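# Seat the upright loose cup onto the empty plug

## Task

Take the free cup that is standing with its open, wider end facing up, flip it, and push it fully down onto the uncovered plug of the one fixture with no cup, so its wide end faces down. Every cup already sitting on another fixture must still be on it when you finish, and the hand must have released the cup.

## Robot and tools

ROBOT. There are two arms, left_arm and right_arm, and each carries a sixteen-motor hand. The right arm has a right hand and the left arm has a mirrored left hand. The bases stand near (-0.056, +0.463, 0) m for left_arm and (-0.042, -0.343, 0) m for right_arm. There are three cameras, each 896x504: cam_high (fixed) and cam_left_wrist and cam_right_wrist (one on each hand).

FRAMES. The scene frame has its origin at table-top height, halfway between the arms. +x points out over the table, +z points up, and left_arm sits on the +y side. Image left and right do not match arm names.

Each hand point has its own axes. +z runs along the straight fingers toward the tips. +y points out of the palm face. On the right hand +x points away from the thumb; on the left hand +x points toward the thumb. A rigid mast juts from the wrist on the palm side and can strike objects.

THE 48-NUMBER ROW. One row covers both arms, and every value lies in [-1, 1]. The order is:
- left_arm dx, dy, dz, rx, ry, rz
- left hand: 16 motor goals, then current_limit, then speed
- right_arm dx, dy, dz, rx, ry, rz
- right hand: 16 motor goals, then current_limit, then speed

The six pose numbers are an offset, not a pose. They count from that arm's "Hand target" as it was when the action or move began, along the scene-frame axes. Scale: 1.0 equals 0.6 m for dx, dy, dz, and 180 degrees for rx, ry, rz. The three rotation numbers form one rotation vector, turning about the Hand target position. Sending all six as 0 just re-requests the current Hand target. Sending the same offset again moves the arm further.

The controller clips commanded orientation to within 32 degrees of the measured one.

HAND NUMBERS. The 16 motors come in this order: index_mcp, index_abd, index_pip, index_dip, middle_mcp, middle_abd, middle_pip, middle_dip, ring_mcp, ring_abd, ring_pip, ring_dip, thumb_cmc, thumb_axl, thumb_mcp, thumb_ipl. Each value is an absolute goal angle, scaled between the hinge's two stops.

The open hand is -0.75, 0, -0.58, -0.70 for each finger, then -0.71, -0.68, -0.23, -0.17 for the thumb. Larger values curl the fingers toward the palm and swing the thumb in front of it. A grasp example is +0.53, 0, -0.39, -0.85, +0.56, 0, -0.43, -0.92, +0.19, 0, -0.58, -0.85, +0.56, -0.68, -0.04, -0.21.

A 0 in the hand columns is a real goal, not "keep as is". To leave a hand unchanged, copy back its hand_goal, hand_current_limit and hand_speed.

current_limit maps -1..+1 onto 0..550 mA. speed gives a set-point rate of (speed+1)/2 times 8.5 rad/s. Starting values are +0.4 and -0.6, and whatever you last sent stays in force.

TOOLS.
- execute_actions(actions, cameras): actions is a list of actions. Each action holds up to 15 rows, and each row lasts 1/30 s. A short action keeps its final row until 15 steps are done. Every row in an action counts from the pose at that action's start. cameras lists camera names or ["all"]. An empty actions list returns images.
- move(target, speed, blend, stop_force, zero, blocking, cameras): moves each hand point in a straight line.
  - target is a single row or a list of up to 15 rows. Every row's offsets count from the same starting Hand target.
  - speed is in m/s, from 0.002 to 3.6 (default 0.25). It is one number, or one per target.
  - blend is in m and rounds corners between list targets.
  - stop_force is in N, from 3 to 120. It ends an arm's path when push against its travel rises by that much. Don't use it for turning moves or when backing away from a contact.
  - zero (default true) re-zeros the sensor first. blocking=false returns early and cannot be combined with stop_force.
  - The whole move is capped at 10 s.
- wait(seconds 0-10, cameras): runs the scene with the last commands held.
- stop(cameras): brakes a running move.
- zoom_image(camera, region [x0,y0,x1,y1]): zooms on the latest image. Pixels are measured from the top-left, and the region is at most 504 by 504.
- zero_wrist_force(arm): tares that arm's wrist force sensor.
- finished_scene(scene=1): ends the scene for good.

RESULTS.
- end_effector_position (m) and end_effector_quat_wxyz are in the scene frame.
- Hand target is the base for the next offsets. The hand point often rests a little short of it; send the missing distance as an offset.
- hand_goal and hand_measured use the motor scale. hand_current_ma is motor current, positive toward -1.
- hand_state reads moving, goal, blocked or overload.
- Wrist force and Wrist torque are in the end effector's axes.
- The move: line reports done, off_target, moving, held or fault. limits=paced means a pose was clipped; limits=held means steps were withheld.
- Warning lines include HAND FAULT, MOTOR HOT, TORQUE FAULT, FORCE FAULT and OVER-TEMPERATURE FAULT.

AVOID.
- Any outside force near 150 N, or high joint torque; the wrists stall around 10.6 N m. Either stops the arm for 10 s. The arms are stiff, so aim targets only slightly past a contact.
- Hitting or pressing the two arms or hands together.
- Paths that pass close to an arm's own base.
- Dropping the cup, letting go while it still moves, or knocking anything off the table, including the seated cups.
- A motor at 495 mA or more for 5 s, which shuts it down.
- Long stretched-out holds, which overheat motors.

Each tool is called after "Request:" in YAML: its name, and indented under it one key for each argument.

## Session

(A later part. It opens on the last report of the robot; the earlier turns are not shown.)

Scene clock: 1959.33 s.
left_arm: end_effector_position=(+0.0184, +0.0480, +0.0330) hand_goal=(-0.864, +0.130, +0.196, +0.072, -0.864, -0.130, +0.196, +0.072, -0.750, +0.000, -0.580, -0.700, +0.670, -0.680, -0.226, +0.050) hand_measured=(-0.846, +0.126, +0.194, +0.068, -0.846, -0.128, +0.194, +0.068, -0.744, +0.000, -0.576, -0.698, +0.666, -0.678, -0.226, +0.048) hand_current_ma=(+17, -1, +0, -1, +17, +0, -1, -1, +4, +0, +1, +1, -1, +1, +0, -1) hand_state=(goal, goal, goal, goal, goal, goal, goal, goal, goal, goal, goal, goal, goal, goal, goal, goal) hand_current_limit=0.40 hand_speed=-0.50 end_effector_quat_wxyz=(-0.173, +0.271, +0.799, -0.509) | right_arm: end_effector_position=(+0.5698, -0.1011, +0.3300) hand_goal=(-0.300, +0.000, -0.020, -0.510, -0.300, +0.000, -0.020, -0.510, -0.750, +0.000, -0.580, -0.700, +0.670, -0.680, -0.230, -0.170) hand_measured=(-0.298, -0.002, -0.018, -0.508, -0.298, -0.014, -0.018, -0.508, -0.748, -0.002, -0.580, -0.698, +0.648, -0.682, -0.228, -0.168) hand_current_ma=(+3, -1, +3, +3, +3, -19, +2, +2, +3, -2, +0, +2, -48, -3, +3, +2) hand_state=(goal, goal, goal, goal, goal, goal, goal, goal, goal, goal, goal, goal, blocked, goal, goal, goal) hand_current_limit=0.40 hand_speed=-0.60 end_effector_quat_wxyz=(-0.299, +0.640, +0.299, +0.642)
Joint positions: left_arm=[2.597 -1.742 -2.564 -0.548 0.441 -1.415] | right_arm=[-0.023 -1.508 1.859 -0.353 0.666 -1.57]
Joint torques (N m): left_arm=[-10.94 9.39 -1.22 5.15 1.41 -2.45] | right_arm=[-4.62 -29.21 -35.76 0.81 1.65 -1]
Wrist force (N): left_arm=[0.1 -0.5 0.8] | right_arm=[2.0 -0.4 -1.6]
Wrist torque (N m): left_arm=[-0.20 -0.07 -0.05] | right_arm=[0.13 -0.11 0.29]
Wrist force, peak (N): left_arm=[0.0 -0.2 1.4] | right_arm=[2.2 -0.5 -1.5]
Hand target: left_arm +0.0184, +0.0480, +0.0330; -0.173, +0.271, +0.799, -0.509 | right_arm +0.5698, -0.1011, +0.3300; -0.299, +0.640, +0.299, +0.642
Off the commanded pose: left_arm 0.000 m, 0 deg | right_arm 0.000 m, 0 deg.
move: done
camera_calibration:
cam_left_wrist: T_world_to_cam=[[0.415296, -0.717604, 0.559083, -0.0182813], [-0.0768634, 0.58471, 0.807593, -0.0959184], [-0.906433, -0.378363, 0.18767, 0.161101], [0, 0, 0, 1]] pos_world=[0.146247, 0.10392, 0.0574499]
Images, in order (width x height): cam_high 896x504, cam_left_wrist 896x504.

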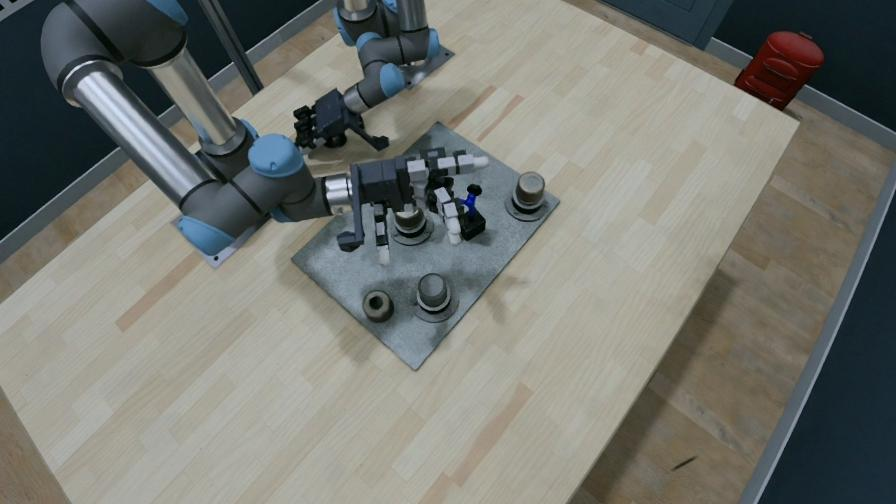

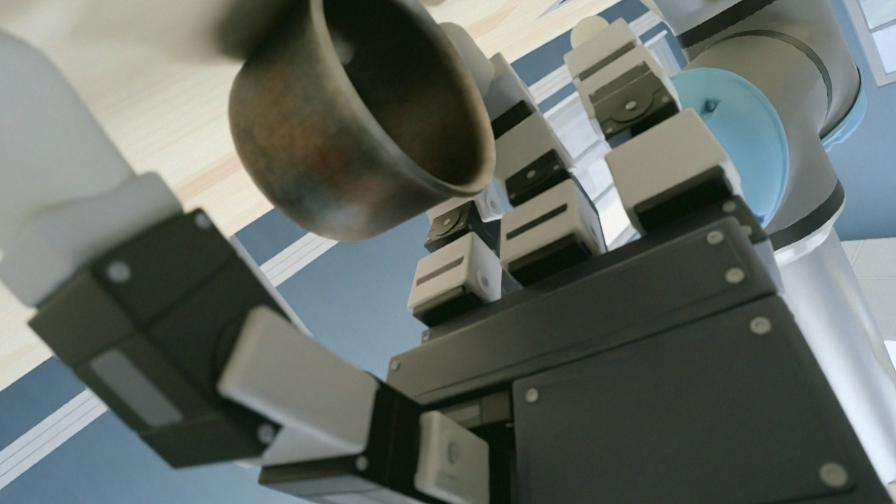

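Request:
move:
  target: [0,0,0,0,0,0,-0.55,0.13,0.25,0.15,-0.55,-0.13,0.25,0.15,-0.75,0,-0.58,-0.70,0.67,-0.68,0.12,0.18,0.5,-0.8,0,0,0,0,0,0,-0.30,0,-0.02,-0.51,-0.30,0,-0.02,-0.51,-0.75,0,-0.58,-0.70,0.67,-0.68,-0.23,-0.17,0.4,-0.6]
  speed: 0.1
  cameras: ["cam_left_wrist"]

Request:
wait:
  seconds: 0.5
  cameras: ["cam_left_wrist"]

Scene clock: 1982.33 s.
left_arm: end_effector_position=(+0.0184, +0.0480, +0.0330) hand_goal=(-0.550, +0.130, +0.250, +0.150, -0.550, -0.130, +0.250, +0.150, -0.750, +0.000, -0.580, -0.700, +0.670, -0.680, +0.120, +0.180) hand_measured=(-0.620, +0.126, +0.226, +0.144, -0.604, -0.128, +0.232, +0.146, -0.742, +0.000, -0.576, -0.698, +0.666, -0.680, -0.064, +0.154) hand_current_ma=(-152, -1, -26, -3, -103, +0, -17, -2, +4, +0, +1, +1, -2, +0, -412, -45) hand_state=(blocked, goal, blocked, goal, blocked, goal, goal, goal, goal, goal, goal, goal, goal, goal, moving, blocked) hand_current_limit=0.50 hand_speed=-0.80 end_effector_quat_wxyz=(-0.173, +0.271, +0.799, -0.509) | right_arm: end_effector_position=(+0.5698, -0.1011, +0.3300) hand_goal=(-0.300, +0.000, -0.020, -0.510, -0.300, +0.000, -0.020, -0.510, -0.750, +0.000, -0.580, -0.700, +0.670, -0.680, -0.230, -0.170) hand_measured=(-0.298, -0.002, -0.018, -0.508, -0.298, -0.014, -0.018, -0.508, -0.748, -0.002, -0.580, -0.698, +0.648, -0.682, -0.228, -0.168) hand_current_ma=(+3, -1, +3, +3, +3, -19, +2, +2, +3, -2, +0, +2, -48, -3, +3, +2) hand_state=(goal, goal, goal, goal, goal, goal, goal, goal, goal, goal, goal, goal, blocked, goal, goal, goal) hand_current_limit=0.40 hand_speed=-0.60 end_effector_quat_wxyz=(-0.299, +0.640, +0.299, +0.642)
Joint positions: left_arm=[2.597 -1.742 -2.564 -0.548 0.441 -1.415] | right_arm=[-0.023 -1.508 1.859 -0.353 0.666 -1.57]
Joint torques (N m): left_arm=[-8.69 10.38 1.07 5.02 0.33 -2.08] | right_arm=[-4.56 -28.66 -35.73 0.75 1.65 -1.11]
Wrist force (N): left_arm=[0.6 -0.8 0.8] | right_arm=[1.8 -0.4 -1.5]
Wrist torque (N m): left_arm=[-0.16 -0.07 -0.05] | right_arm=[0.12 -0.09 0.27]
Wrist force, peak (N): left_arm=[0.2 -0.8 1.6] | right_arm=[2.3 -0.3 -1.5]
Hand target: left_arm +0.0184, +0.0480, +0.0330; -0.173, +0.271, +0.799, -0.509 | right_arm +0.5698, -0.1011, +0.3300; -0.299, +0.640, +0.299, +0.642
Off the commanded pose: left_arm 0.000 m, 0 deg | right_arm 0.000 m, 0 deg.
move: done
camera_calibration:
cam_left_wrist: T_world_to_cam=[[0.415296, -0.717604, 0.559083, -0.0182813], [-0.0768634, 0.58471, 0.807593, -0.0959184], [-0.906433, -0.378363, 0.18767, 0.161101], [0, 0, 0, 1]] pos_world=[0.146247, 0.10392, 0.0574499]
Images, in order (width x height): cam_left_wrist 896x504.

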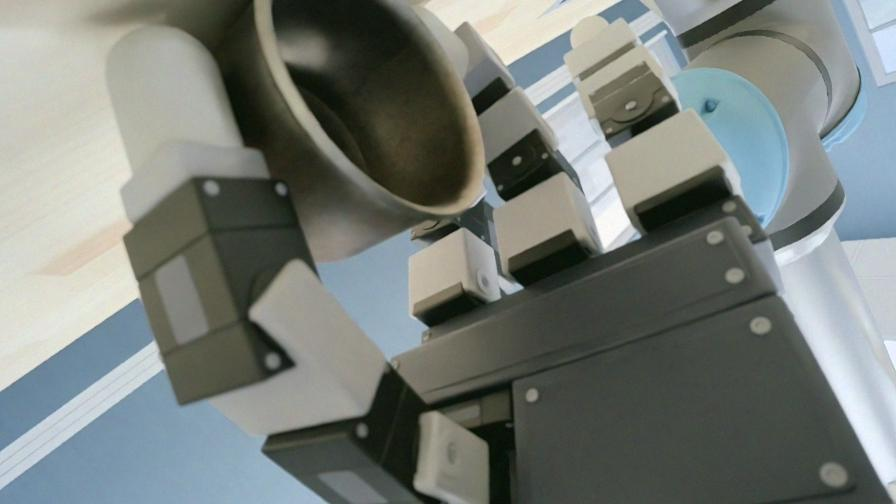

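Scene clock: 1982.83 s.
left_arm: end_effector_position=(+0.0184, +0.0480, +0.0330) hand_goal=(-0.550, +0.130, +0.250, +0.150, -0.550, -0.130, +0.250, +0.150, -0.750, +0.000, -0.580, -0.700, +0.670, -0.680, +0.120, +0.180) hand_measured=(-0.620, +0.126, +0.226, +0.144, -0.604, -0.128, +0.232, +0.146, -0.742, +0.000, -0.576, -0.698, +0.666, -0.680, -0.064, +0.154) hand_current_ma=(-152, -1, -26, -3, -103, +0, -17, -2, +4, +0, +1, +1, -2, +0, -412, -45) hand_state=(blocked, goal, blocked, goal, blocked, goal, goal, goal, goal, goal, goal, goal, goal, goal, blocked, blocked) hand_current_limit=0.50 hand_speed=-0.80 end_effector_quat_wxyz=(-0.173, +0.271, +0.799, -0.509) | right_arm: end_effector_position=(+0.5698, -0.1011, +0.3300) hand_goal=(-0.300, +0.000, -0.020, -0.510, -0.300, +0.000, -0.020, -0.510, -0.750, +0.000, -0.580, -0.700, +0.670, -0.680, -0.230, -0.170) hand_measured=(-0.298, -0.002, -0.018, -0.508, -0.298, -0.014, -0.018, -0.508, -0.748, -0.002, -0.580, -0.698, +0.648, -0.682, -0.228, -0.168) hand_current_ma=(+3, -1, +3, +3, +3, -19, +2, +2, +3, -2, +0, +2, -48, -3, +3, +2) hand_state=(goal, goal, goal, goal, goal, goal, goal, goal, goal, goal, goal, goal, blocked, goal, goal, goal) hand_current_limit=0.40 hand_speed=-0.60 end_effector_quat_wxyz=(-0.299, +0.640, +0.299, +0.642)
Joint positions: left_arm=[2.597 -1.742 -2.564 -0.548 0.441 -1.415] | right_arm=[-0.023 -1.508 1.859 -0.353 0.666 -1.57]
Joint torques (N m): left_arm=[-7.59 12.61 1.21 4.87 -0.95 -1.72] | right_arm=[-2.83 -29.03 -35.91 0.85 1.53 -1.1]
Wrist force (N): left_arm=[0.4 -0.7 1.1] | right_arm=[1.7 -0.4 -1.6]
Wrist torque (N m): left_arm=[-0.16 -0.04 -0.07] | right_arm=[0.14 -0.07 0.26]
Wrist force, peak (N): left_arm=[0.7 -0.8 1.1] | right_arm=[2.0 -0.4 -1.8]
Hand target: left_arm +0.0184, +0.0480, +0.0330; -0.173, +0.271, +0.799, -0.509 | right_arm +0.5698, -0.1011, +0.3300; -0.299, +0.640, +0.299, +0.642
Off the commanded pose: left_arm 0.000 m, 0 deg | right_arm 0.000 m, 0 deg.
wait: 0.50 s; at rest by 0.17 s
camera_calibration:
cam_left_wrist: T_world_to_cam=[[0.415296, -0.717604, 0.559083, -0.0182813], [-0.0768634, 0.58471, 0.807593, -0.0959184], [-0.906433, -0.378363, 0.18767, 0.161101], [0, 0, 0, 1]] pos_world=[0.146247, 0.10392, 0.0574499]
Images, in order (width x height): cam_left_wrist 896x504.

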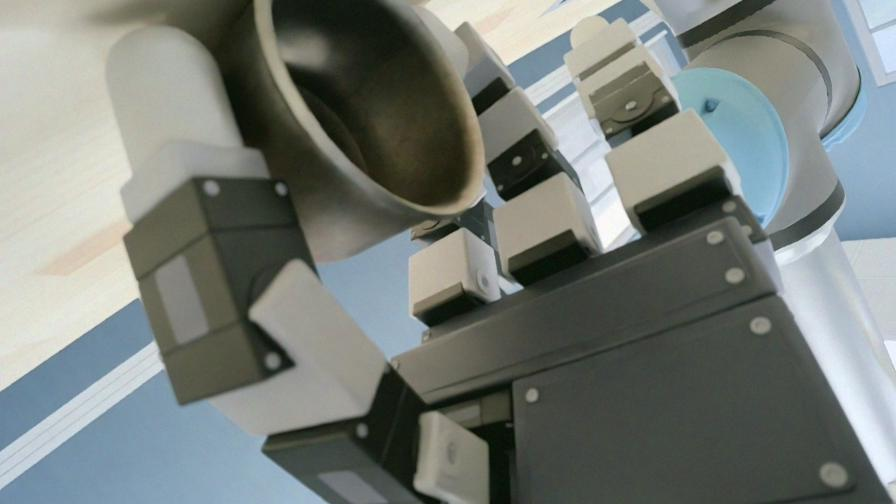

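Request:
move:
  target:
    - [0,0,0,0,0,0,-0.30,0.13,0.40,0.35,-0.30,-0.13,0.40,0.35,-0.75,0,-0.58,-0.70,0.67,-0.68,0.30,0.30,0.72,-0.8,0,0,0,0,0,0,-0.30,0,-0.02,-0.51,-0.30,0,-0.02,-0.51,-0.75,0,-0.58,-0.70,0.67,-0.68,-0.23,-0.17,0.4,-0.6]
    - [0,0,0.04,0,0,0,-0.30,0.13,0.40,0.35,-0.30,-0.13,0.40,0.35,-0.75,0,-0.58,-0.70,0.67,-0.68,0.30,0.30,0.72,-0.8,0,0,0,0,0,0,-0.30,0,-0.02,-0.51,-0.30,0,-0.02,-0.51,-0.75,0,-0.58,-0.70,0.67,-0.68,-0.23,-0.17,0.4,-0.6]
  speed: 0.05
  cameras: ["cam_left_wrist","cam_high"]

Request:
zoom_image:
  camera: "cam_high"
  region: [270, 70, 400, 180]

Scene clock: 1994.07 s.
left_arm: end_effector_position=(+0.0184, +0.0480, +0.0570) hand_goal=(-0.300, +0.130, +0.400, +0.350, -0.300, -0.130, +0.400, +0.350, -0.750, +0.000, -0.580, -0.700, +0.670, -0.680, +0.300, +0.300) hand_measured=(-0.606, +0.126, +0.270, +0.304, -0.590, -0.128, +0.284, +0.324, -0.742, +0.000, -0.576, -0.698, +0.652, -0.674, -0.094, +0.154) hand_current_ma=(-473, -2, -369, -72, -473, +0, -307, -29, +4, +0, +1, +1, -16, +3, -473, -473) hand_state=(blocked, goal, blocked, blocked, blocked, goal, blocked, blocked, goal, goal, goal, goal, goal, goal, blocked, blocked) hand_current_limit=0.72 hand_speed=-0.80 end_effector_quat_wxyz=(-0.173, +0.271, +0.799, -0.509) | right_arm: end_effector_position=(+0.5698, -0.1011, +0.3300) hand_goal=(-0.300, +0.000, -0.020, -0.510, -0.300, +0.000, -0.020, -0.510, -0.750, +0.000, -0.580, -0.700, +0.670, -0.680, -0.230, -0.170) hand_measured=(-0.298, -0.002, -0.018, -0.508, -0.298, -0.014, -0.018, -0.508, -0.748, -0.002, -0.580, -0.698, +0.648, -0.682, -0.228, -0.168) hand_current_ma=(+3, -1, +3, +3, +3, -19, +2, +2, +3, -2, +0, +2, -48, -3, +3, +2) hand_state=(goal, goal, goal, goal, goal, goal, goal, goal, goal, goal, goal, goal, blocked, goal, goal, goal) hand_current_limit=0.40 hand_speed=-0.60 end_effector_quat_wxyz=(-0.299, +0.640, +0.299, +0.642)
Joint positions: left_arm=[2.597 -1.65 -2.546 -0.657 0.441 -1.415] | right_arm=[-0.023 -1.508 1.859 -0.353 0.666 -1.57]
Joint torques (N m): left_arm=[11.17 25.47 24.31 -0.55 -0.01 1.62] | right_arm=[-1.09 -29.46 -35.73 0.71 1.5 -1.13]
Wrist force (N): left_arm=[0.1 2.1 1.9] | right_arm=[1.9 -0.3 -1.5]
Wrist torque (N m): left_arm=[-0.07 -0.06 -0.05] | right_arm=[0.14 -0.10 0.28]
Wrist force, peak (N): left_arm=[0.0 2.6 2.0] | right_arm=[2.3 -0.4 -1.5]
Hand target: left_arm +0.0184, +0.0480, +0.0570; -0.173, +0.271, +0.799, -0.509 | right_arm +0.5698, -0.1011, +0.3300; -0.299, +0.640, +0.299, +0.642
Off the commanded pose: left_arm 0.000 m, 0 deg | right_arm 0.000 m, 0 deg.
move: done
camera_calibration:
cam_left_wrist: T_world_to_cam=[[0.415296, -0.717604, 0.559083, -0.031771], [-0.0768634, 0.58471, 0.807593, -0.115242], [-0.906433, -0.378363, 0.18767, 0.156559], [0, 0, 0, 1]] pos_world=[0.146247, 0.10382, 0.0814499]
Images, in order (width x height): cam_high 896x504, cam_left_wrist 896x504.

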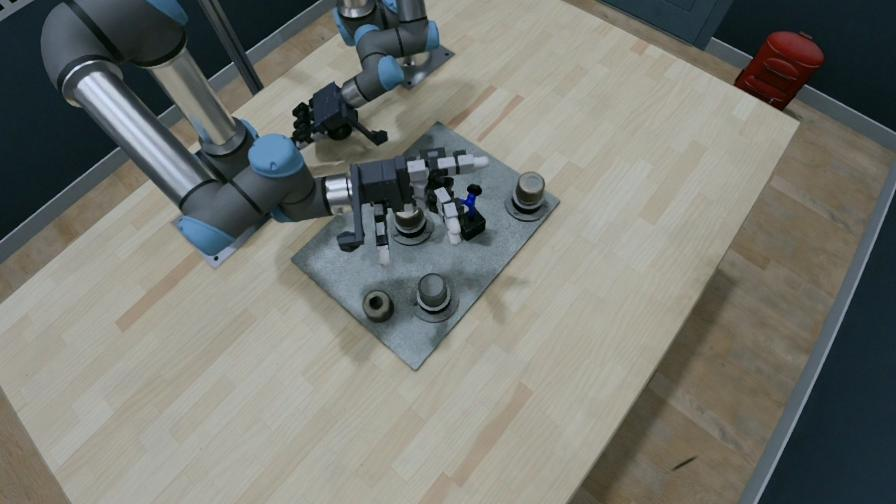

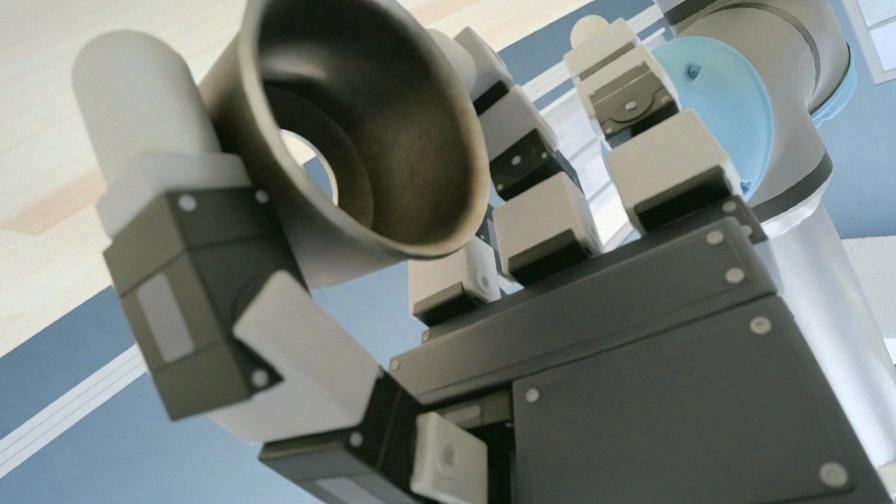

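Scaled by 3.877 from the camera's 896x504 image, which has a finer 1280x720 frame.

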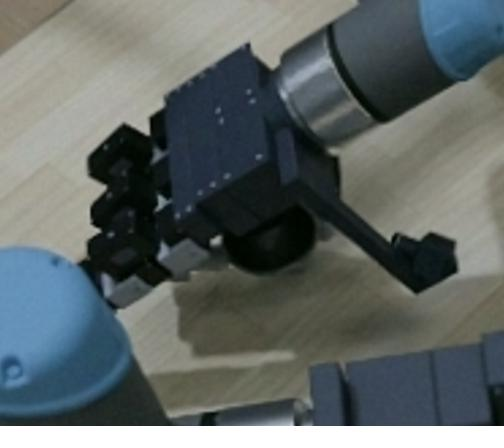

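Request:
move:
  target: [0.429,0.105,0.022,0,0,0.764,-0.30,0.13,0.40,0.35,-0.30,-0.13,0.40,0.35,-0.75,0,-0.58,-0.70,0.67,-0.68,0.30,0.30,0.72,-0.8,0,0,0,0,0,0,-0.30,0,-0.02,-0.51,-0.30,0,-0.02,-0.51,-0.75,0,-0.58,-0.70,0.67,-0.68,-0.23,-0.17,0.4,-0.6]
  speed: 0.17
  cameras: ["cam_left_wrist","cam_high"]

Scene clock: 2191.53 s.
left_arm: end_effector_position=(+0.2758, +0.1110, +0.0702) hand_goal=(-0.300, +0.130, +0.400, +0.350, -0.300, -0.130, +0.400, +0.350, -0.750, +0.000, -0.580, -0.700, +0.670, -0.680, +0.300, +0.300) hand_measured=(-0.606, +0.124, +0.270, +0.304, -0.590, -0.128, +0.284, +0.324, -0.742, +0.000, -0.576, -0.698, +0.652, -0.674, -0.094, +0.154) hand_current_ma=(-473, -2, -368, -71, -473, +0, -303, -28, +4, +0, +1, +1, -17, +4, -473, -473) hand_state=(blocked, goal, blocked, blocked, blocked, goal, blocked, blocked, goal, goal, goal, goal, goal, goal, blocked, blocked) hand_current_limit=0.72 hand_speed=-0.80 end_effector_quat_wxyz=(-0.412, +0.646, -0.542, +0.345) | right_arm: end_effector_position=(+0.5698, -0.1011, +0.3300) hand_goal=(-0.300, +0.000, -0.020, -0.510, -0.300, +0.000, -0.020, -0.510, -0.750, +0.000, -0.580, -0.700, +0.670, -0.680, -0.230, -0.170) hand_measured=(-0.298, -0.002, -0.018, -0.508, -0.298, -0.014, -0.018, -0.508, -0.748, -0.002, -0.580, -0.698, +0.648, -0.682, -0.228, -0.168) hand_current_ma=(+3, -1, +3, +3, +3, -19, +2, +2, +3, -2, +0, +2, -48, -3, +3, +2) hand_state=(goal, goal, goal, goal, goal, goal, goal, goal, goal, goal, goal, goal, blocked, goal, goal, goal) hand_current_limit=0.40 hand_speed=-0.60 end_effector_quat_wxyz=(-0.299, +0.640, +0.299, +0.642)
Joint positions: left_arm=[2.376 -2.033 -2.38 0.572 2.426 -3.707] | right_arm=[-0.023 -1.508 1.859 -0.353 0.666 -1.57]
Joint torques (N m): left_arm=[-11.27 38.45 20.11 -0.4 4.18 -2.37] | right_arm=[2.42 -28.52 -35.87 0.76 1.68 -1.14]
Wrist force (N): left_arm=[0.5 2.1 1.9] | right_arm=[1.7 -0.4 -1.6]
Wrist torque (N m): left_arm=[-0.07 -0.10 -0.01] | right_arm=[0.14 -0.07 0.26]
Wrist force, peak (N): left_arm=[0.5 2.4 2.1] | right_arm=[2.0 -0.5 -1.9]
Hand target: left_arm +0.2758, +0.1110, +0.0702; -0.412, +0.646, -0.542, +0.345 | right_arm +0.5698, -0.1011, +0.3300; -0.299, +0.640, +0.299, +0.642
Off the commanded pose: left_arm 0.000 m, 0 deg | right_arm 0.000 m, 0 deg.
move: done
camera_calibration:
cam_left_wrist: T_world_to_cam=[[0.178357, 0.809696, 0.55909, -0.205009], [-0.338214, -0.483132, 0.807585, 0.0476317], [0.924013, -0.333131, 0.187681, -0.0985609], [0, 0, 0, 1]] pos_world=[0.143746, 0.156174, 0.0946498]
Images, in order (width x height): cam_high 896x504, cam_left_wrist 896x504.

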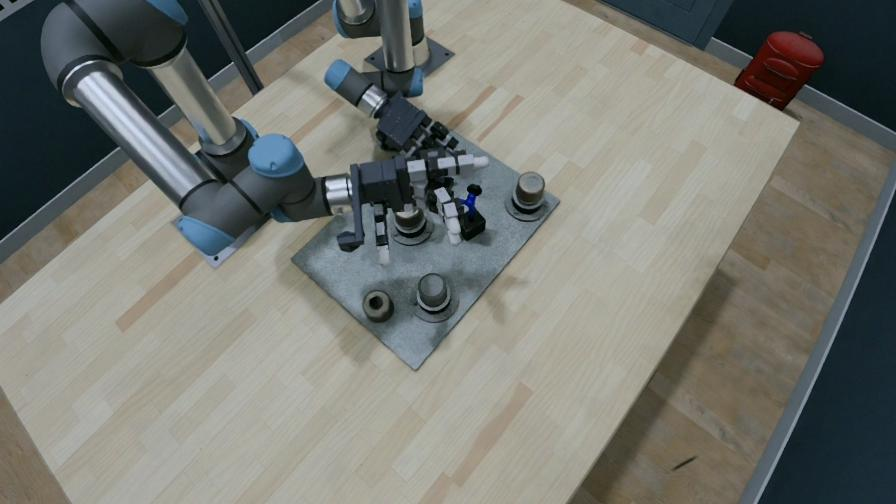

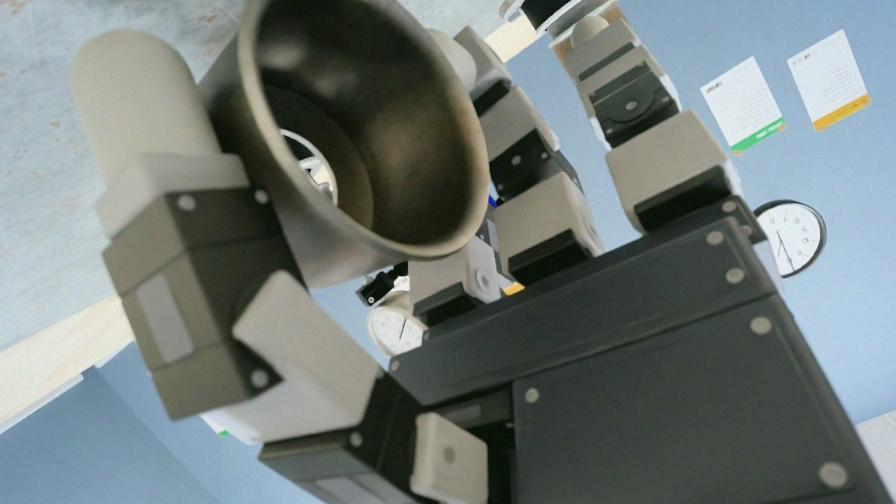

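Request:
move:
  target:
    - [0,0,-0.04,0,0,0,-0.30,0.13,0.40,0.35,-0.30,-0.13,0.40,0.35,-0.75,0,-0.58,-0.70,0.67,-0.68,0.30,0.30,0.72,-0.8,0,0,0,0,0,0,-0.30,0,-0.02,-0.51,-0.30,0,-0.02,-0.51,-0.75,0,-0.58,-0.70,0.67,-0.68,-0.23,-0.17,0.4,-0.6]
    - [0,0,-0.0587,0,0,0,-0.30,0.13,0.40,0.35,-0.30,-0.13,0.40,0.35,-0.75,0,-0.58,-0.70,0.67,-0.68,0.30,0.30,0.72,-0.8,0,0,0,0,0,0,-0.30,0,-0.02,-0.51,-0.30,0,-0.02,-0.51,-0.75,0,-0.58,-0.70,0.67,-0.68,-0.23,-0.17,0.4,-0.6]
  speed: [0.06,0.015]
  blend: 0.003
  stop_force: 5
  cameras: ["cam_left_wrist"]

Scene clock: 2209.20 s.
left_arm: end_effector_position=(+0.2758, +0.1110, +0.0379) hand_goal=(-0.300, +0.130, +0.400, +0.350, -0.300, -0.130, +0.400, +0.350, -0.750, +0.000, -0.580, -0.700, +0.670, -0.680, +0.300, +0.300) hand_measured=(-0.602, +0.124, +0.282, +0.316, -0.590, -0.128, +0.296, +0.336, -0.742, +0.000, -0.576, -0.698, +0.652, -0.672, -0.112, +0.184) hand_current_ma=(-473, -2, -311, -43, -473, +0, -259, -11, +4, +0, +1, +1, -17, +7, -473, -473) hand_state=(blocked, goal, blocked, blocked, blocked, goal, blocked, goal, goal, goal, goal, goal, goal, goal, blocked, blocked) hand_current_limit=0.72 hand_speed=-0.80 end_effector_quat_wxyz=(-0.412, +0.646, -0.542, +0.345) | right_arm: end_effector_position=(+0.5698, -0.1011, +0.3300) hand_goal=(-0.300, +0.000, -0.020, -0.510, -0.300, +0.000, -0.020, -0.510, -0.750, +0.000, -0.580, -0.700, +0.670, -0.680, -0.230, -0.170) hand_measured=(-0.298, -0.002, -0.018, -0.508, -0.298, -0.014, -0.018, -0.508, -0.748, -0.002, -0.580, -0.698, +0.648, -0.682, -0.228, -0.168) hand_current_ma=(+3, -1, +3, +3, +3, -19, +2, +2, +3, -2, +0, +2, -48, -3, +3, +2) hand_state=(goal, goal, goal, goal, goal, goal, goal, goal, goal, goal, goal, goal, blocked, goal, goal, goal) hand_current_limit=0.40 hand_speed=-0.60 end_effector_quat_wxyz=(-0.299, +0.640, +0.299, +0.642)
Joint positions: left_arm=[2.376 -2.14 -2.377 0.676 2.426 -3.707] | right_arm=[-0.023 -1.508 1.859 -0.353 0.666 -1.57]
Joint torques (N m): left_arm=[-10.19 39.62 -4.94 -0.34 3.28 0.76] | right_arm=[1.99 -28.57 -35.99 0.52 1.54 -1.03]
Wrist force (N): left_arm=[0.2 2.1 1.8] | right_arm=[1.8 -0.5 -1.4]
Wrist torque (N m): left_arm=[-0.06 -0.08 -0.04] | right_arm=[0.10 -0.09 0.27]
Wrist force, peak (N): left_arm=[-0.8 -5.2 -1.4] | right_arm=[2.2 -0.5 -1.6]
Hand target: left_arm +0.2758, +0.1110, +0.0379; -0.412, +0.646, -0.542, +0.345 (not the last commanded pose) | right_arm +0.5698, -0.1011, +0.3300; -0.299, +0.640, +0.299, +0.642
Off the commanded pose: left_arm 0.003 m, 0 deg | right_arm 0.000 m, 0 deg.
move: contact (left_arm); path passed 1 of 2 targets
camera_calibration:
cam_left_wrist: T_world_to_cam=[[0.178273, 0.809738, 0.559056, -0.186806], [-0.338135, -0.483145, 0.807612, 0.0737377], [0.924058, -0.333011, 0.187669, -0.0925379], [0, 0, 0, 1]] pos_world=[0.143746, 0.156073, 0.0622499]
Images, in order (width x height): cam_left_wrist 896x504.

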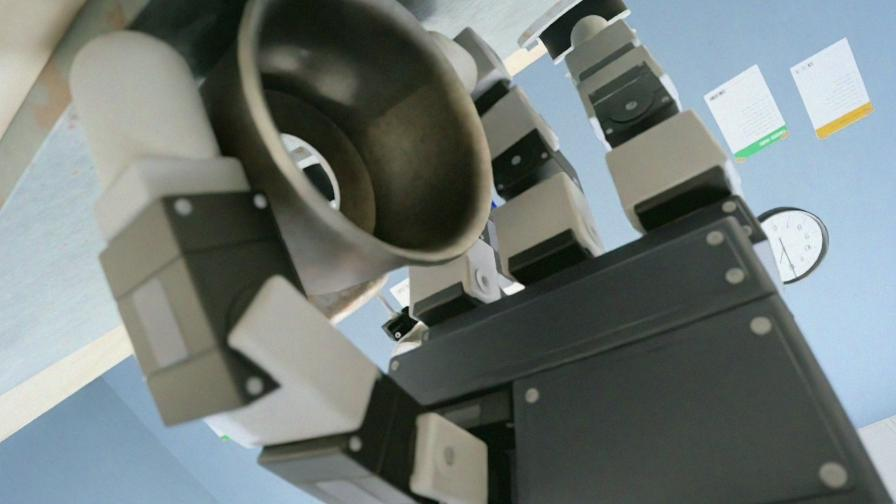

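Request:
move:
  target: [0,0,0,0,0,0,-0.863,0.13,0.197,0.072,-0.863,-0.13,0.197,0.072,-0.75,0,-0.58,-0.70,0.67,-0.68,-0.28,0.05,0.4,-0.85,0,0,0,0,0,0,-0.30,0,-0.02,-0.51,-0.30,0,-0.02,-0.51,-0.75,0,-0.58,-0.70,0.67,-0.68,-0.23,-0.17,0.4,-0.6]
  speed: 0.1
  cameras: ["cam_left_wrist"]

Scene clock: 2219.70 s.
left_arm: end_effector_position=(+0.2758, +0.1110, +0.0379) hand_goal=(-0.864, +0.130, +0.196, +0.072, -0.864, -0.130, +0.196, +0.072, -0.750, +0.000, -0.580, -0.700, +0.670, -0.680, -0.280, +0.050) hand_measured=(-0.844, +0.126, +0.200, +0.074, -0.844, -0.128, +0.200, +0.076, -0.742, +0.000, -0.576, -0.698, +0.666, -0.678, -0.274, +0.052) hand_current_ma=(+22, -1, +1, +1, +21, +0, +1, +1, +4, +0, +1, +1, -2, +1, +4, +1) hand_state=(blocked, goal, goal, goal, goal, goal, goal, goal, goal, goal, goal, goal, goal, goal, goal, goal) hand_current_limit=0.40 hand_speed=-0.85 end_effector_quat_wxyz=(-0.412, +0.646, -0.542, +0.345) | right_arm: end_effector_position=(+0.5698, -0.1011, +0.3300) hand_goal=(-0.300, +0.000, -0.020, -0.510, -0.300, +0.000, -0.020, -0.510, -0.750, +0.000, -0.580, -0.700, +0.670, -0.680, -0.230, -0.170) hand_measured=(-0.298, -0.002, -0.018, -0.508, -0.298, -0.014, -0.018, -0.508, -0.748, -0.002, -0.580, -0.698, +0.648, -0.682, -0.228, -0.168) hand_current_ma=(+3, -1, +3, +3, +3, -19, +2, +2, +3, -2, +0, +2, -48, -3, +3, +2) hand_state=(goal, goal, goal, goal, goal, goal, goal, goal, goal, goal, goal, goal, blocked, goal, goal, goal) hand_current_limit=0.40 hand_speed=-0.60 end_effector_quat_wxyz=(-0.299, +0.640, +0.299, +0.642)
Joint positions: left_arm=[2.376 -2.14 -2.377 0.676 2.426 -3.707] | right_arm=[-0.023 -1.508 1.859 -0.353 0.666 -1.57]
Joint torques (N m): left_arm=[-9.66 32.41 -4.34 -0.27 3.48 -1.99] | right_arm=[2.56 -28.28 -36.28 0.67 1.59 -1.08]
Wrist force (N): left_arm=[0.1 -0.2 1.0] | right_arm=[1.9 -0.4 -1.7]
Wrist torque (N m): left_arm=[-0.19 -0.07 -0.04] | right_arm=[0.15 -0.09 0.28]
Wrist force, peak (N): left_arm=[0.1 2.2 2.2] | right_arm=[2.1 -0.5 -1.6]
Hand target: left_arm +0.2758, +0.1110, +0.0379; -0.412, +0.646, -0.542, +0.345 | right_arm +0.5698, -0.1011, +0.3300; -0.299, +0.640, +0.299, +0.642
Off the commanded pose: left_arm 0.000 m, 0 deg | right_arm 0.000 m, 0 deg.
move: done
camera_calibration:
cam_left_wrist: T_world_to_cam=[[0.178289, 0.809732, 0.55906, -0.186807], [-0.338167, -0.483133, 0.807605, 0.0737411], [0.924044, -0.333042, 0.187687, -0.0925321], [0, 0, 0, 1]] pos_world=[0.143746, 0.156073, 0.0622498]
Images, in order (width x height): cam_left_wrist 896x504.

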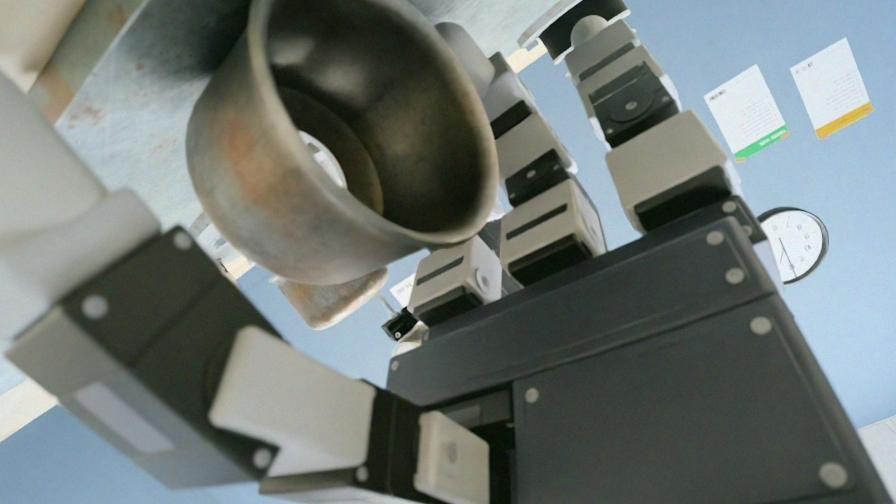

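Request:
move:
  target:
    - [0,0,0.267,0,0,0,-0.863,0.13,0.197,0.072,-0.863,-0.13,0.197,0.072,-0.75,0,-0.58,-0.70,0.67,-0.68,-0.28,0.05,0.4,-0.85,-0.4497,0.0018,0,0.3853,0.3530,-0.2808,-0.863,0.13,0.197,0.072,-0.863,-0.13,0.197,0.072,-0.75,0,-0.58,-0.70,0.67,-0.68,-0.225,0.05,0.4,-0.6]
    - [0.457,0.648,0.267,0,0,0,-0.863,0.13,0.197,0.072,-0.863,-0.13,0.197,0.072,-0.75,0,-0.58,-0.70,0.67,-0.68,-0.28,0.05,0.4,-0.85,-0.4497,0.0018,0,0.3853,0.3530,-0.2808,-0.863,0.13,0.197,0.072,-0.863,-0.13,0.197,0.072,-0.75,0,-0.58,-0.70,0.67,-0.68,-0.225,0.05,0.4,-0.6]
  speed: 0.22
  blend: 0.03
  cameras: ["cam_high","cam_left_wrist","cam_right_wrist"]

Request:
zoom_image:
  camera: "cam_high"
  region: [300, 90, 480, 250]

Scene clock: 2273.47 s.
left_arm: end_effector_position=(+0.5499, +0.4997, +0.1981) hand_goal=(-0.864, +0.130, +0.196, +0.072, -0.864, -0.130, +0.196, +0.072, -0.750, +0.000, -0.580, -0.700, +0.670, -0.680, -0.280, +0.050) hand_measured=(-0.844, +0.126, +0.200, +0.074, -0.844, -0.128, +0.200, +0.076, -0.742, +0.000, -0.576, -0.698, +0.668, -0.678, -0.274, +0.052) hand_current_ma=(+20, -1, +1, +1, +19, +0, +1, +1, +4, +0, +1, +1, -1, +1, +3, +1) hand_state=(goal, goal, goal, goal, goal, goal, goal, goal, goal, goal, goal, goal, goal, goal, goal, goal) hand_current_limit=0.40 hand_speed=-0.85 end_effector_quat_wxyz=(-0.412, +0.646, -0.542, +0.345) | right_arm: end_effector_position=(+0.3000, -0.1000, +0.3300) hand_goal=(-0.864, +0.130, +0.196, +0.072, -0.864, -0.130, +0.196, +0.072, -0.750, +0.000, -0.580, -0.700, +0.670, -0.680, -0.226, +0.050) hand_measured=(-0.858, +0.126, +0.194, +0.070, -0.858, -0.130, +0.194, +0.070, -0.742, -0.002, -0.580, -0.698, +0.666, -0.682, -0.226, +0.048) hand_current_ma=(+8, -3, -1, -3, +9, +0, -1, -3, +12, -2, +0, +2, -6, -3, -1, -2) hand_state=(goal, goal, goal, goal, goal, goal, goal, goal, goal, goal, goal, goal, goal, goal, goal, goal) hand_current_limit=0.40 hand_speed=-0.60 end_effector_quat_wxyz=(-0.411, +0.646, -0.542, +0.346)
Joint positions: left_arm=[3.566 -1.826 -2.153 0.394 1.385 -3.053] | right_arm=[0.296 -1.871 1.805 0.505 1.674 0.046]
Joint torques (N m): left_arm=[11.77 19.32 27 -0.41 -2.85 1.99] | right_arm=[-10.76 -14.17 -36.14 1.35 2.21 1.48]
Wrist force (N): left_arm=[0.0 0.1 0.8] | right_arm=[1.2 -0.8 -2.4]
Wrist torque (N m): left_arm=[-0.14 -0.13 -0.13] | right_arm=[0.15 -0.02 0.21]
Wrist force, peak (N): left_arm=[-1.4 -0.3 1.5] | right_arm=[1.6 -0.6 -2.8]
Hand target: left_arm +0.5500, +0.4998, +0.1981; -0.412, +0.646, -0.542, +0.345 | right_arm +0.3000, -0.1000, +0.3300; -0.411, +0.646, -0.542, +0.346
Off the commanded pose: left_arm 0.000 m, 0 deg | right_arm 0.000 m, 0 deg.
move: done
camera_calibration:
cam_left_wrist: T_world_to_cam=[[0.178273, 0.809738, 0.559056, -0.640057], [-0.338135, -0.483145, 0.807612, 0.224888], [0.924058, -0.333011, 0.187669, -0.246412], [0, 0, 0, 1]] pos_world=[0.417846, 0.544873, 0.22245]
cam_right_wrist: T_world_to_cam=[[-0.353838, 0.72317, -0.593147, 0.409853], [-0.535075, 0.363633, 0.762539, -0.108912], [0.767133, 0.587193, 0.258284, -0.13693], [0, 0, 0, 1]] pos_world=[0.191789, -0.176385, 0.36152]

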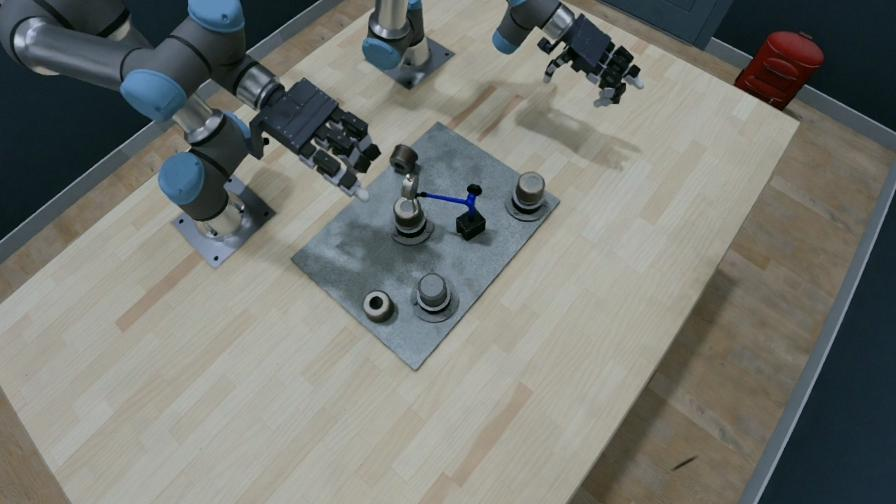

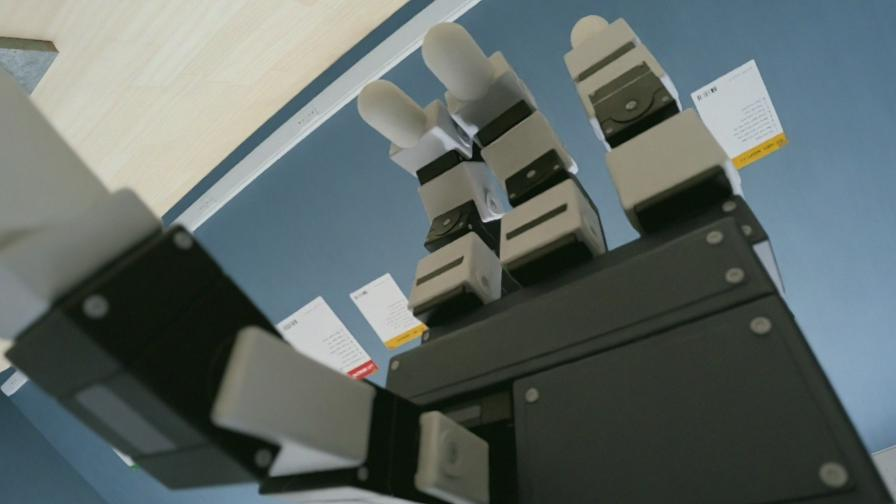

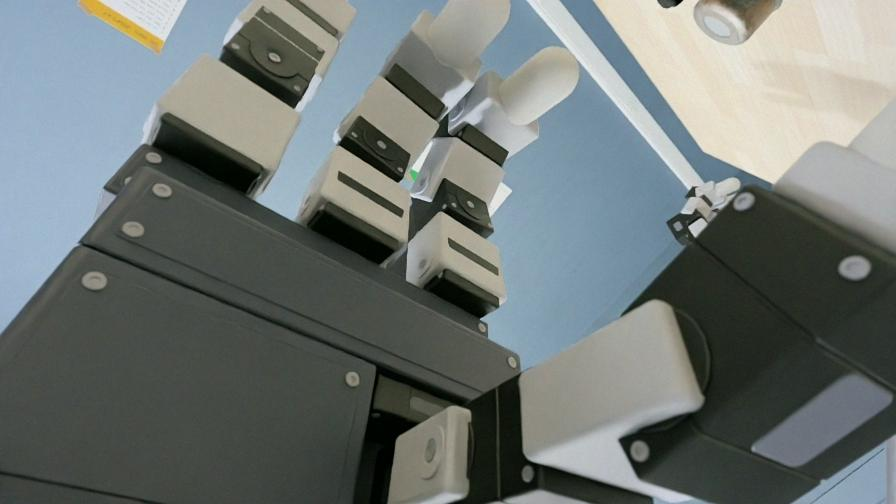

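Scaled by 2.800 from the camera's 896x504 image, which has a finer 1280x720 frame.

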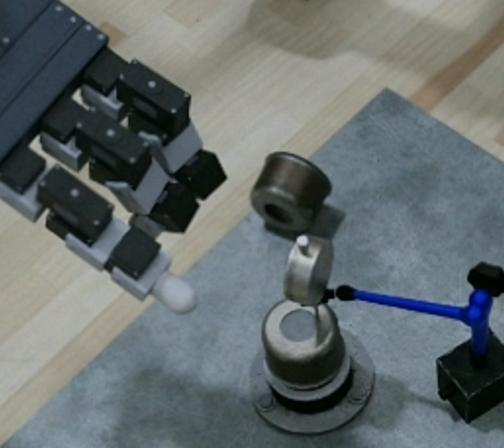

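Request:
zoom_image:
  camera: "cam_high"
  region: [380, 135, 430, 185]

Scaled by 10.080 from the camera's 896x504 image, which has a finer 1280x720 frame.

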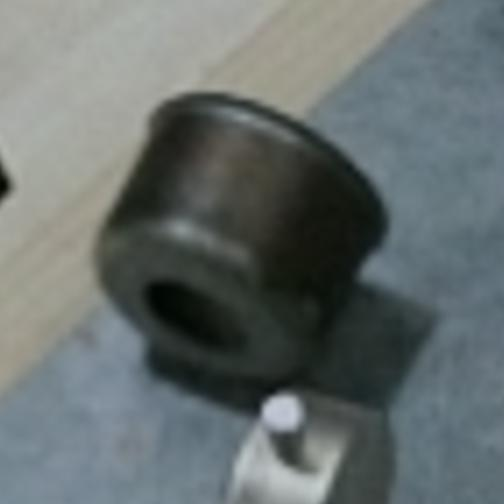

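Request:
move:
  target:
    - [0,0,0,0,0,0,-0.863,0.13,0.197,0.072,-0.863,-0.13,0.197,0.072,-0.75,0,-0.58,-0.70,0.67,-0.68,-0.28,0.05,0.4,-0.85,-0.0648,0.3458,-0.30,0,0,0,-0.863,0.13,0.197,0.072,-0.863,-0.13,0.197,0.072,-0.75,0,-0.58,-0.70,0.67,-0.68,-0.225,0.05,0.4,-0.6]
    - [0,0,0,0,0,0,-0.863,0.13,0.197,0.072,-0.863,-0.13,0.197,0.072,-0.75,0,-0.58,-0.70,0.67,-0.68,-0.28,0.05,0.4,-0.85,-0.0648,0.3458,-0.45,0,0,0,-0.863,0.13,0.197,0.072,-0.863,-0.13,0.197,0.072,-0.75,0,-0.58,-0.70,0.67,-0.68,-0.225,0.05,0.4,-0.6]
    - [0,0,0,0,0,0,-0.863,0.13,0.197,0.072,-0.863,-0.13,0.197,0.072,-0.75,0,-0.58,-0.70,0.67,-0.68,-0.28,0.05,0.4,-0.85,-0.0648,0.3458,-0.4895,0,0,0,-0.863,0.13,0.197,0.072,-0.863,-0.13,0.197,0.072,-0.75,0,-0.58,-0.70,0.67,-0.68,-0.225,0.05,0.4,-0.6]
  speed: [0.2,0.12,0.03]
  blend: [0.03,0.005,0]
  stop_force: 10
  cameras: ["cam_high","cam_right_wrist"]

Request:
zoom_image:
  camera: "cam_high"
  region: [330, 90, 470, 230]

Scene clock: 2346.10 s.
left_arm: end_effector_position=(+0.5500, +0.4998, +0.1981) hand_goal=(-0.864, +0.130, +0.196, +0.072, -0.864, -0.130, +0.196, +0.072, -0.750, +0.000, -0.580, -0.700, +0.670, -0.680, -0.280, +0.050) hand_measured=(-0.844, +0.126, +0.200, +0.074, -0.844, -0.128, +0.200, +0.076, -0.742, +0.000, -0.576, -0.698, +0.668, -0.678, -0.274, +0.052) hand_current_ma=(+20, -1, +1, +1, +19, +0, +1, +1, +4, +0, +1, +1, -1, +1, +3, +1) hand_state=(goal, goal, goal, goal, goal, goal, goal, goal, goal, goal, goal, goal, goal, goal, goal, goal) hand_current_limit=0.40 hand_speed=-0.85 end_effector_quat_wxyz=(-0.412, +0.646, -0.542, +0.345) | right_arm: end_effector_position=(+0.2611, +0.1075, +0.0363) hand_goal=(-0.864, +0.130, +0.196, +0.072, -0.864, -0.130, +0.196, +0.072, -0.750, +0.000, -0.580, -0.700, +0.670, -0.680, -0.226, +0.050) hand_measured=(-0.856, +0.128, +0.194, +0.070, -0.856, -0.130, +0.194, +0.070, -0.742, -0.002, -0.580, -0.702, +0.668, -0.682, -0.226, +0.048) hand_current_ma=(+12, -2, -1, -3, +12, +0, -1, -3, +12, -2, +0, -3, -3, -3, +0, -2) hand_state=(goal, goal, goal, goal, goal, goal, goal, goal, goal, goal, goal, goal, goal, goal, goal, goal) hand_current_limit=0.40 hand_speed=-0.60 end_effector_quat_wxyz=(-0.411, +0.646, -0.542, +0.346)
Joint positions: left_arm=[3.566 -1.826 -2.153 0.394 1.385 -3.053] | right_arm=[0.926 -1.183 1.912 -0.164 2.231 0.369]
Joint torques (N m): left_arm=[11.16 19.27 27.82 -0.38 -2.8 2] | right_arm=[6 -24.74 -2.96 -2.06 -1 -1.14]
Wrist force (N): left_arm=[-0.1 -0.1 1.0] | right_arm=[1.2 -1.0 -2.3]
Wrist torque (N m): left_arm=[-0.18 -0.11 -0.14] | right_arm=[0.11 -0.03 0.20]
Wrist force, peak (N): left_arm=[-0.3 0.3 1.2] | right_arm=[3.4 -5.5 -3.1]
Hand target: left_arm +0.5500, +0.4998, +0.1981; -0.412, +0.646, -0.542, +0.345 | right_arm +0.2611, +0.1075, +0.0363; -0.411, +0.646, -0.542, +0.346
Off the commanded pose: left_arm 0.000 m, 0 deg | right_arm 0.000 m, 0 deg.
move: done
camera_calibration:
cam_right_wrist: T_world_to_cam=[[-0.353838, 0.72317, -0.593147, 0.0718234], [-0.535075, 0.363633, 0.762539, 0.0187772], [0.767133, 0.587193, 0.258284, -0.153073], [0, 0, 0, 1]] pos_world=[0.152889, 0.031115, 0.0678199]
Images, in order (width x height): cam_high 896x504, cam_right_wrist 896x504.

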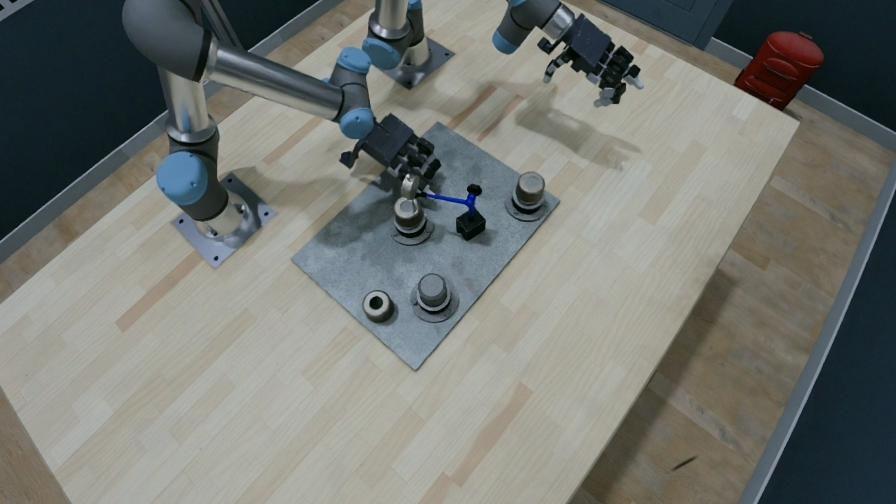

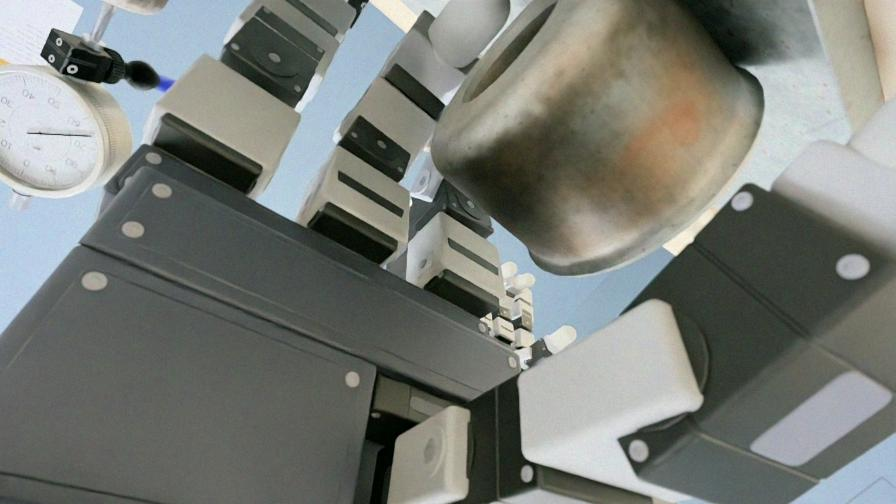

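Scaled by 3.600 from the camera's 896x504 image, which has a finer 1280x720 frame.

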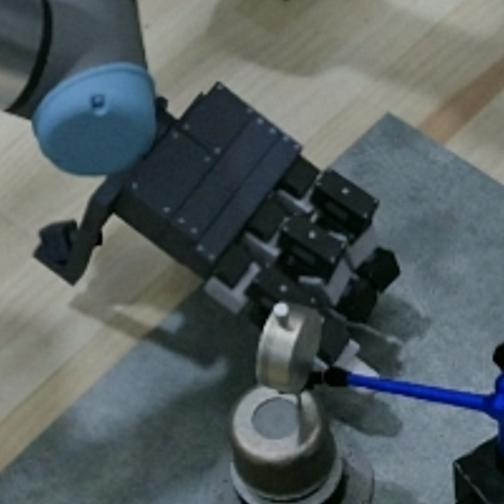

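Request:
move:
  target:
    - [0,0,0,0,0,0,-0.863,0.13,0.197,0.072,-0.863,-0.13,0.197,0.072,-0.75,0,-0.58,-0.70,0.67,-0.68,-0.28,0.05,0.4,-0.85,0,0,0,0,0,0,-0.55,0.13,0.25,0.15,-0.55,-0.13,0.25,0.15,-0.75,0,-0.58,-0.70,0.67,-0.68,0.12,0.18,0.5,-0.8]
    - [0,0,0,0,0,0,-0.863,0.13,0.197,0.072,-0.863,-0.13,0.197,0.072,-0.75,0,-0.58,-0.70,0.67,-0.68,-0.28,0.05,0.4,-0.85,0,0,0,0,0,0,-0.30,0.13,0.40,0.35,-0.30,-0.13,0.40,0.35,-0.75,0,-0.58,-0.70,0.67,-0.68,0.30,0.30,0.72,-0.8]
  speed: 0.1
  cameras: ["cam_right_wrist"]

Scene clock: 2358.33 s.
left_arm: end_effector_position=(+0.5500, +0.4998, +0.1981) hand_goal=(-0.864, +0.130, +0.196, +0.072, -0.864, -0.130, +0.196, +0.072, -0.750, +0.000, -0.580, -0.700, +0.670, -0.680, -0.280, +0.050) hand_measured=(-0.844, +0.126, +0.200, +0.074, -0.844, -0.128, +0.200, +0.076, -0.742, +0.000, -0.576, -0.698, +0.668, -0.678, -0.274, +0.052) hand_current_ma=(+20, -1, +1, +1, +19, +0, +1, +1, +4, +0, +1, +1, -1, +1, +3, +1) hand_state=(goal, goal, goal, goal, goal, goal, goal, goal, goal, goal, goal, goal, goal, goal, goal, goal) hand_current_limit=0.40 hand_speed=-0.85 end_effector_quat_wxyz=(-0.412, +0.646, -0.542, +0.345) | right_arm: end_effector_position=(+0.2611, +0.1075, +0.0363) hand_goal=(-0.300, +0.130, +0.400, +0.350, -0.300, -0.130, +0.400, +0.350, -0.750, +0.000, -0.580, -0.700, +0.670, -0.680, +0.300, +0.300) hand_measured=(-0.482, +0.126, +0.340, +0.332, -0.386, -0.118, +0.372, +0.348, -0.742, -0.002, -0.580, -0.702, +0.668, -0.676, -0.058, +0.258) hand_current_ma=(-473, -4, -170, -33, -293, +18, -63, -2, +12, -2, +0, -3, -2, +6, -473, -153) hand_state=(moving, goal, blocked, goal, blocked, goal, blocked, goal, goal, goal, goal, goal, goal, goal, blocked, blocked) hand_current_limit=0.72 hand_speed=-0.80 end_effector_quat_wxyz=(-0.411, +0.646, -0.542, +0.346)
Joint positions: left_arm=[3.566 -1.826 -2.153 0.394 1.385 -3.053] | right_arm=[0.926 -1.183 1.912 -0.164 2.231 0.369]
Joint torques (N m): left_arm=[10.93 19.02 27.74 -0.41 -2.58 2.09] | right_arm=[2.04 -30.28 -10.3 -0.19 -1 -1.07]
Wrist force (N): left_arm=[0.0 0.2 0.8] | right_arm=[1.0 1.1 -1.3]
Wrist torque (N m): left_arm=[-0.13 -0.12 -0.13] | right_arm=[0.18 -0.01 0.19]
Wrist force, peak (N): left_arm=[-0.1 0.1 1.1] | right_arm=[1.0 -0.9 -2.6]
Hand target: left_arm +0.5500, +0.4998, +0.1981; -0.412, +0.646, -0.542, +0.345 | right_arm +0.2611, +0.1075, +0.0363; -0.411, +0.646, -0.542, +0.346
Off the commanded pose: left_arm 0.000 m, 0 deg | right_arm 0.000 m, 0 deg.
move: done
camera_calibration:
cam_right_wrist: T_world_to_cam=[[-0.353838, 0.72317, -0.593147, 0.0718234], [-0.535075, 0.363633, 0.762539, 0.0187772], [0.767133, 0.587193, 0.258284, -0.153073], [0, 0, 0, 1]] pos_world=[0.152889, 0.031115, 0.0678199]
Images, in order (width x height): cam_right_wrist 896x504.

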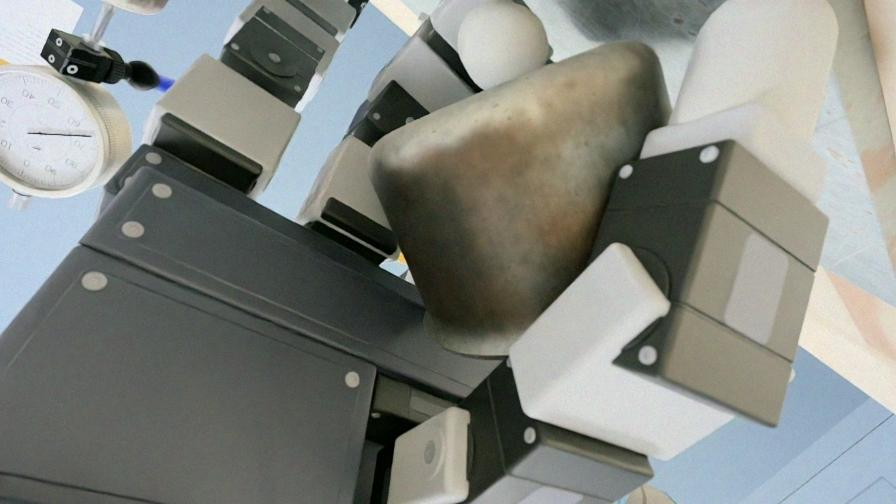

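Request:
zoom_image:
  camera: "cam_right_wrist"
  region: [340, 0, 844, 400]

Request:
zoom_image:
  camera: "cam_high"
  region: [350, 100, 450, 200]

Scaled by 1.000.

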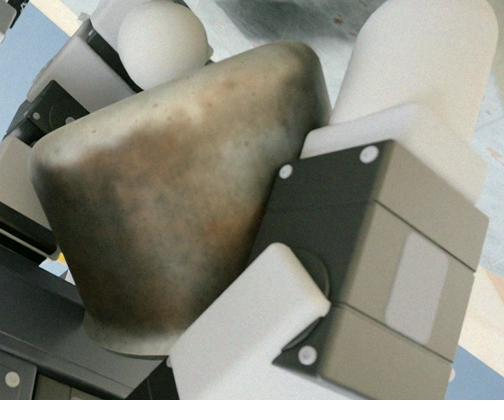

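This scene's latest camera images include none from cam_high. They are from: cam_right_wrist. cam_high's image comes with the result of a call that names it in "cameras".


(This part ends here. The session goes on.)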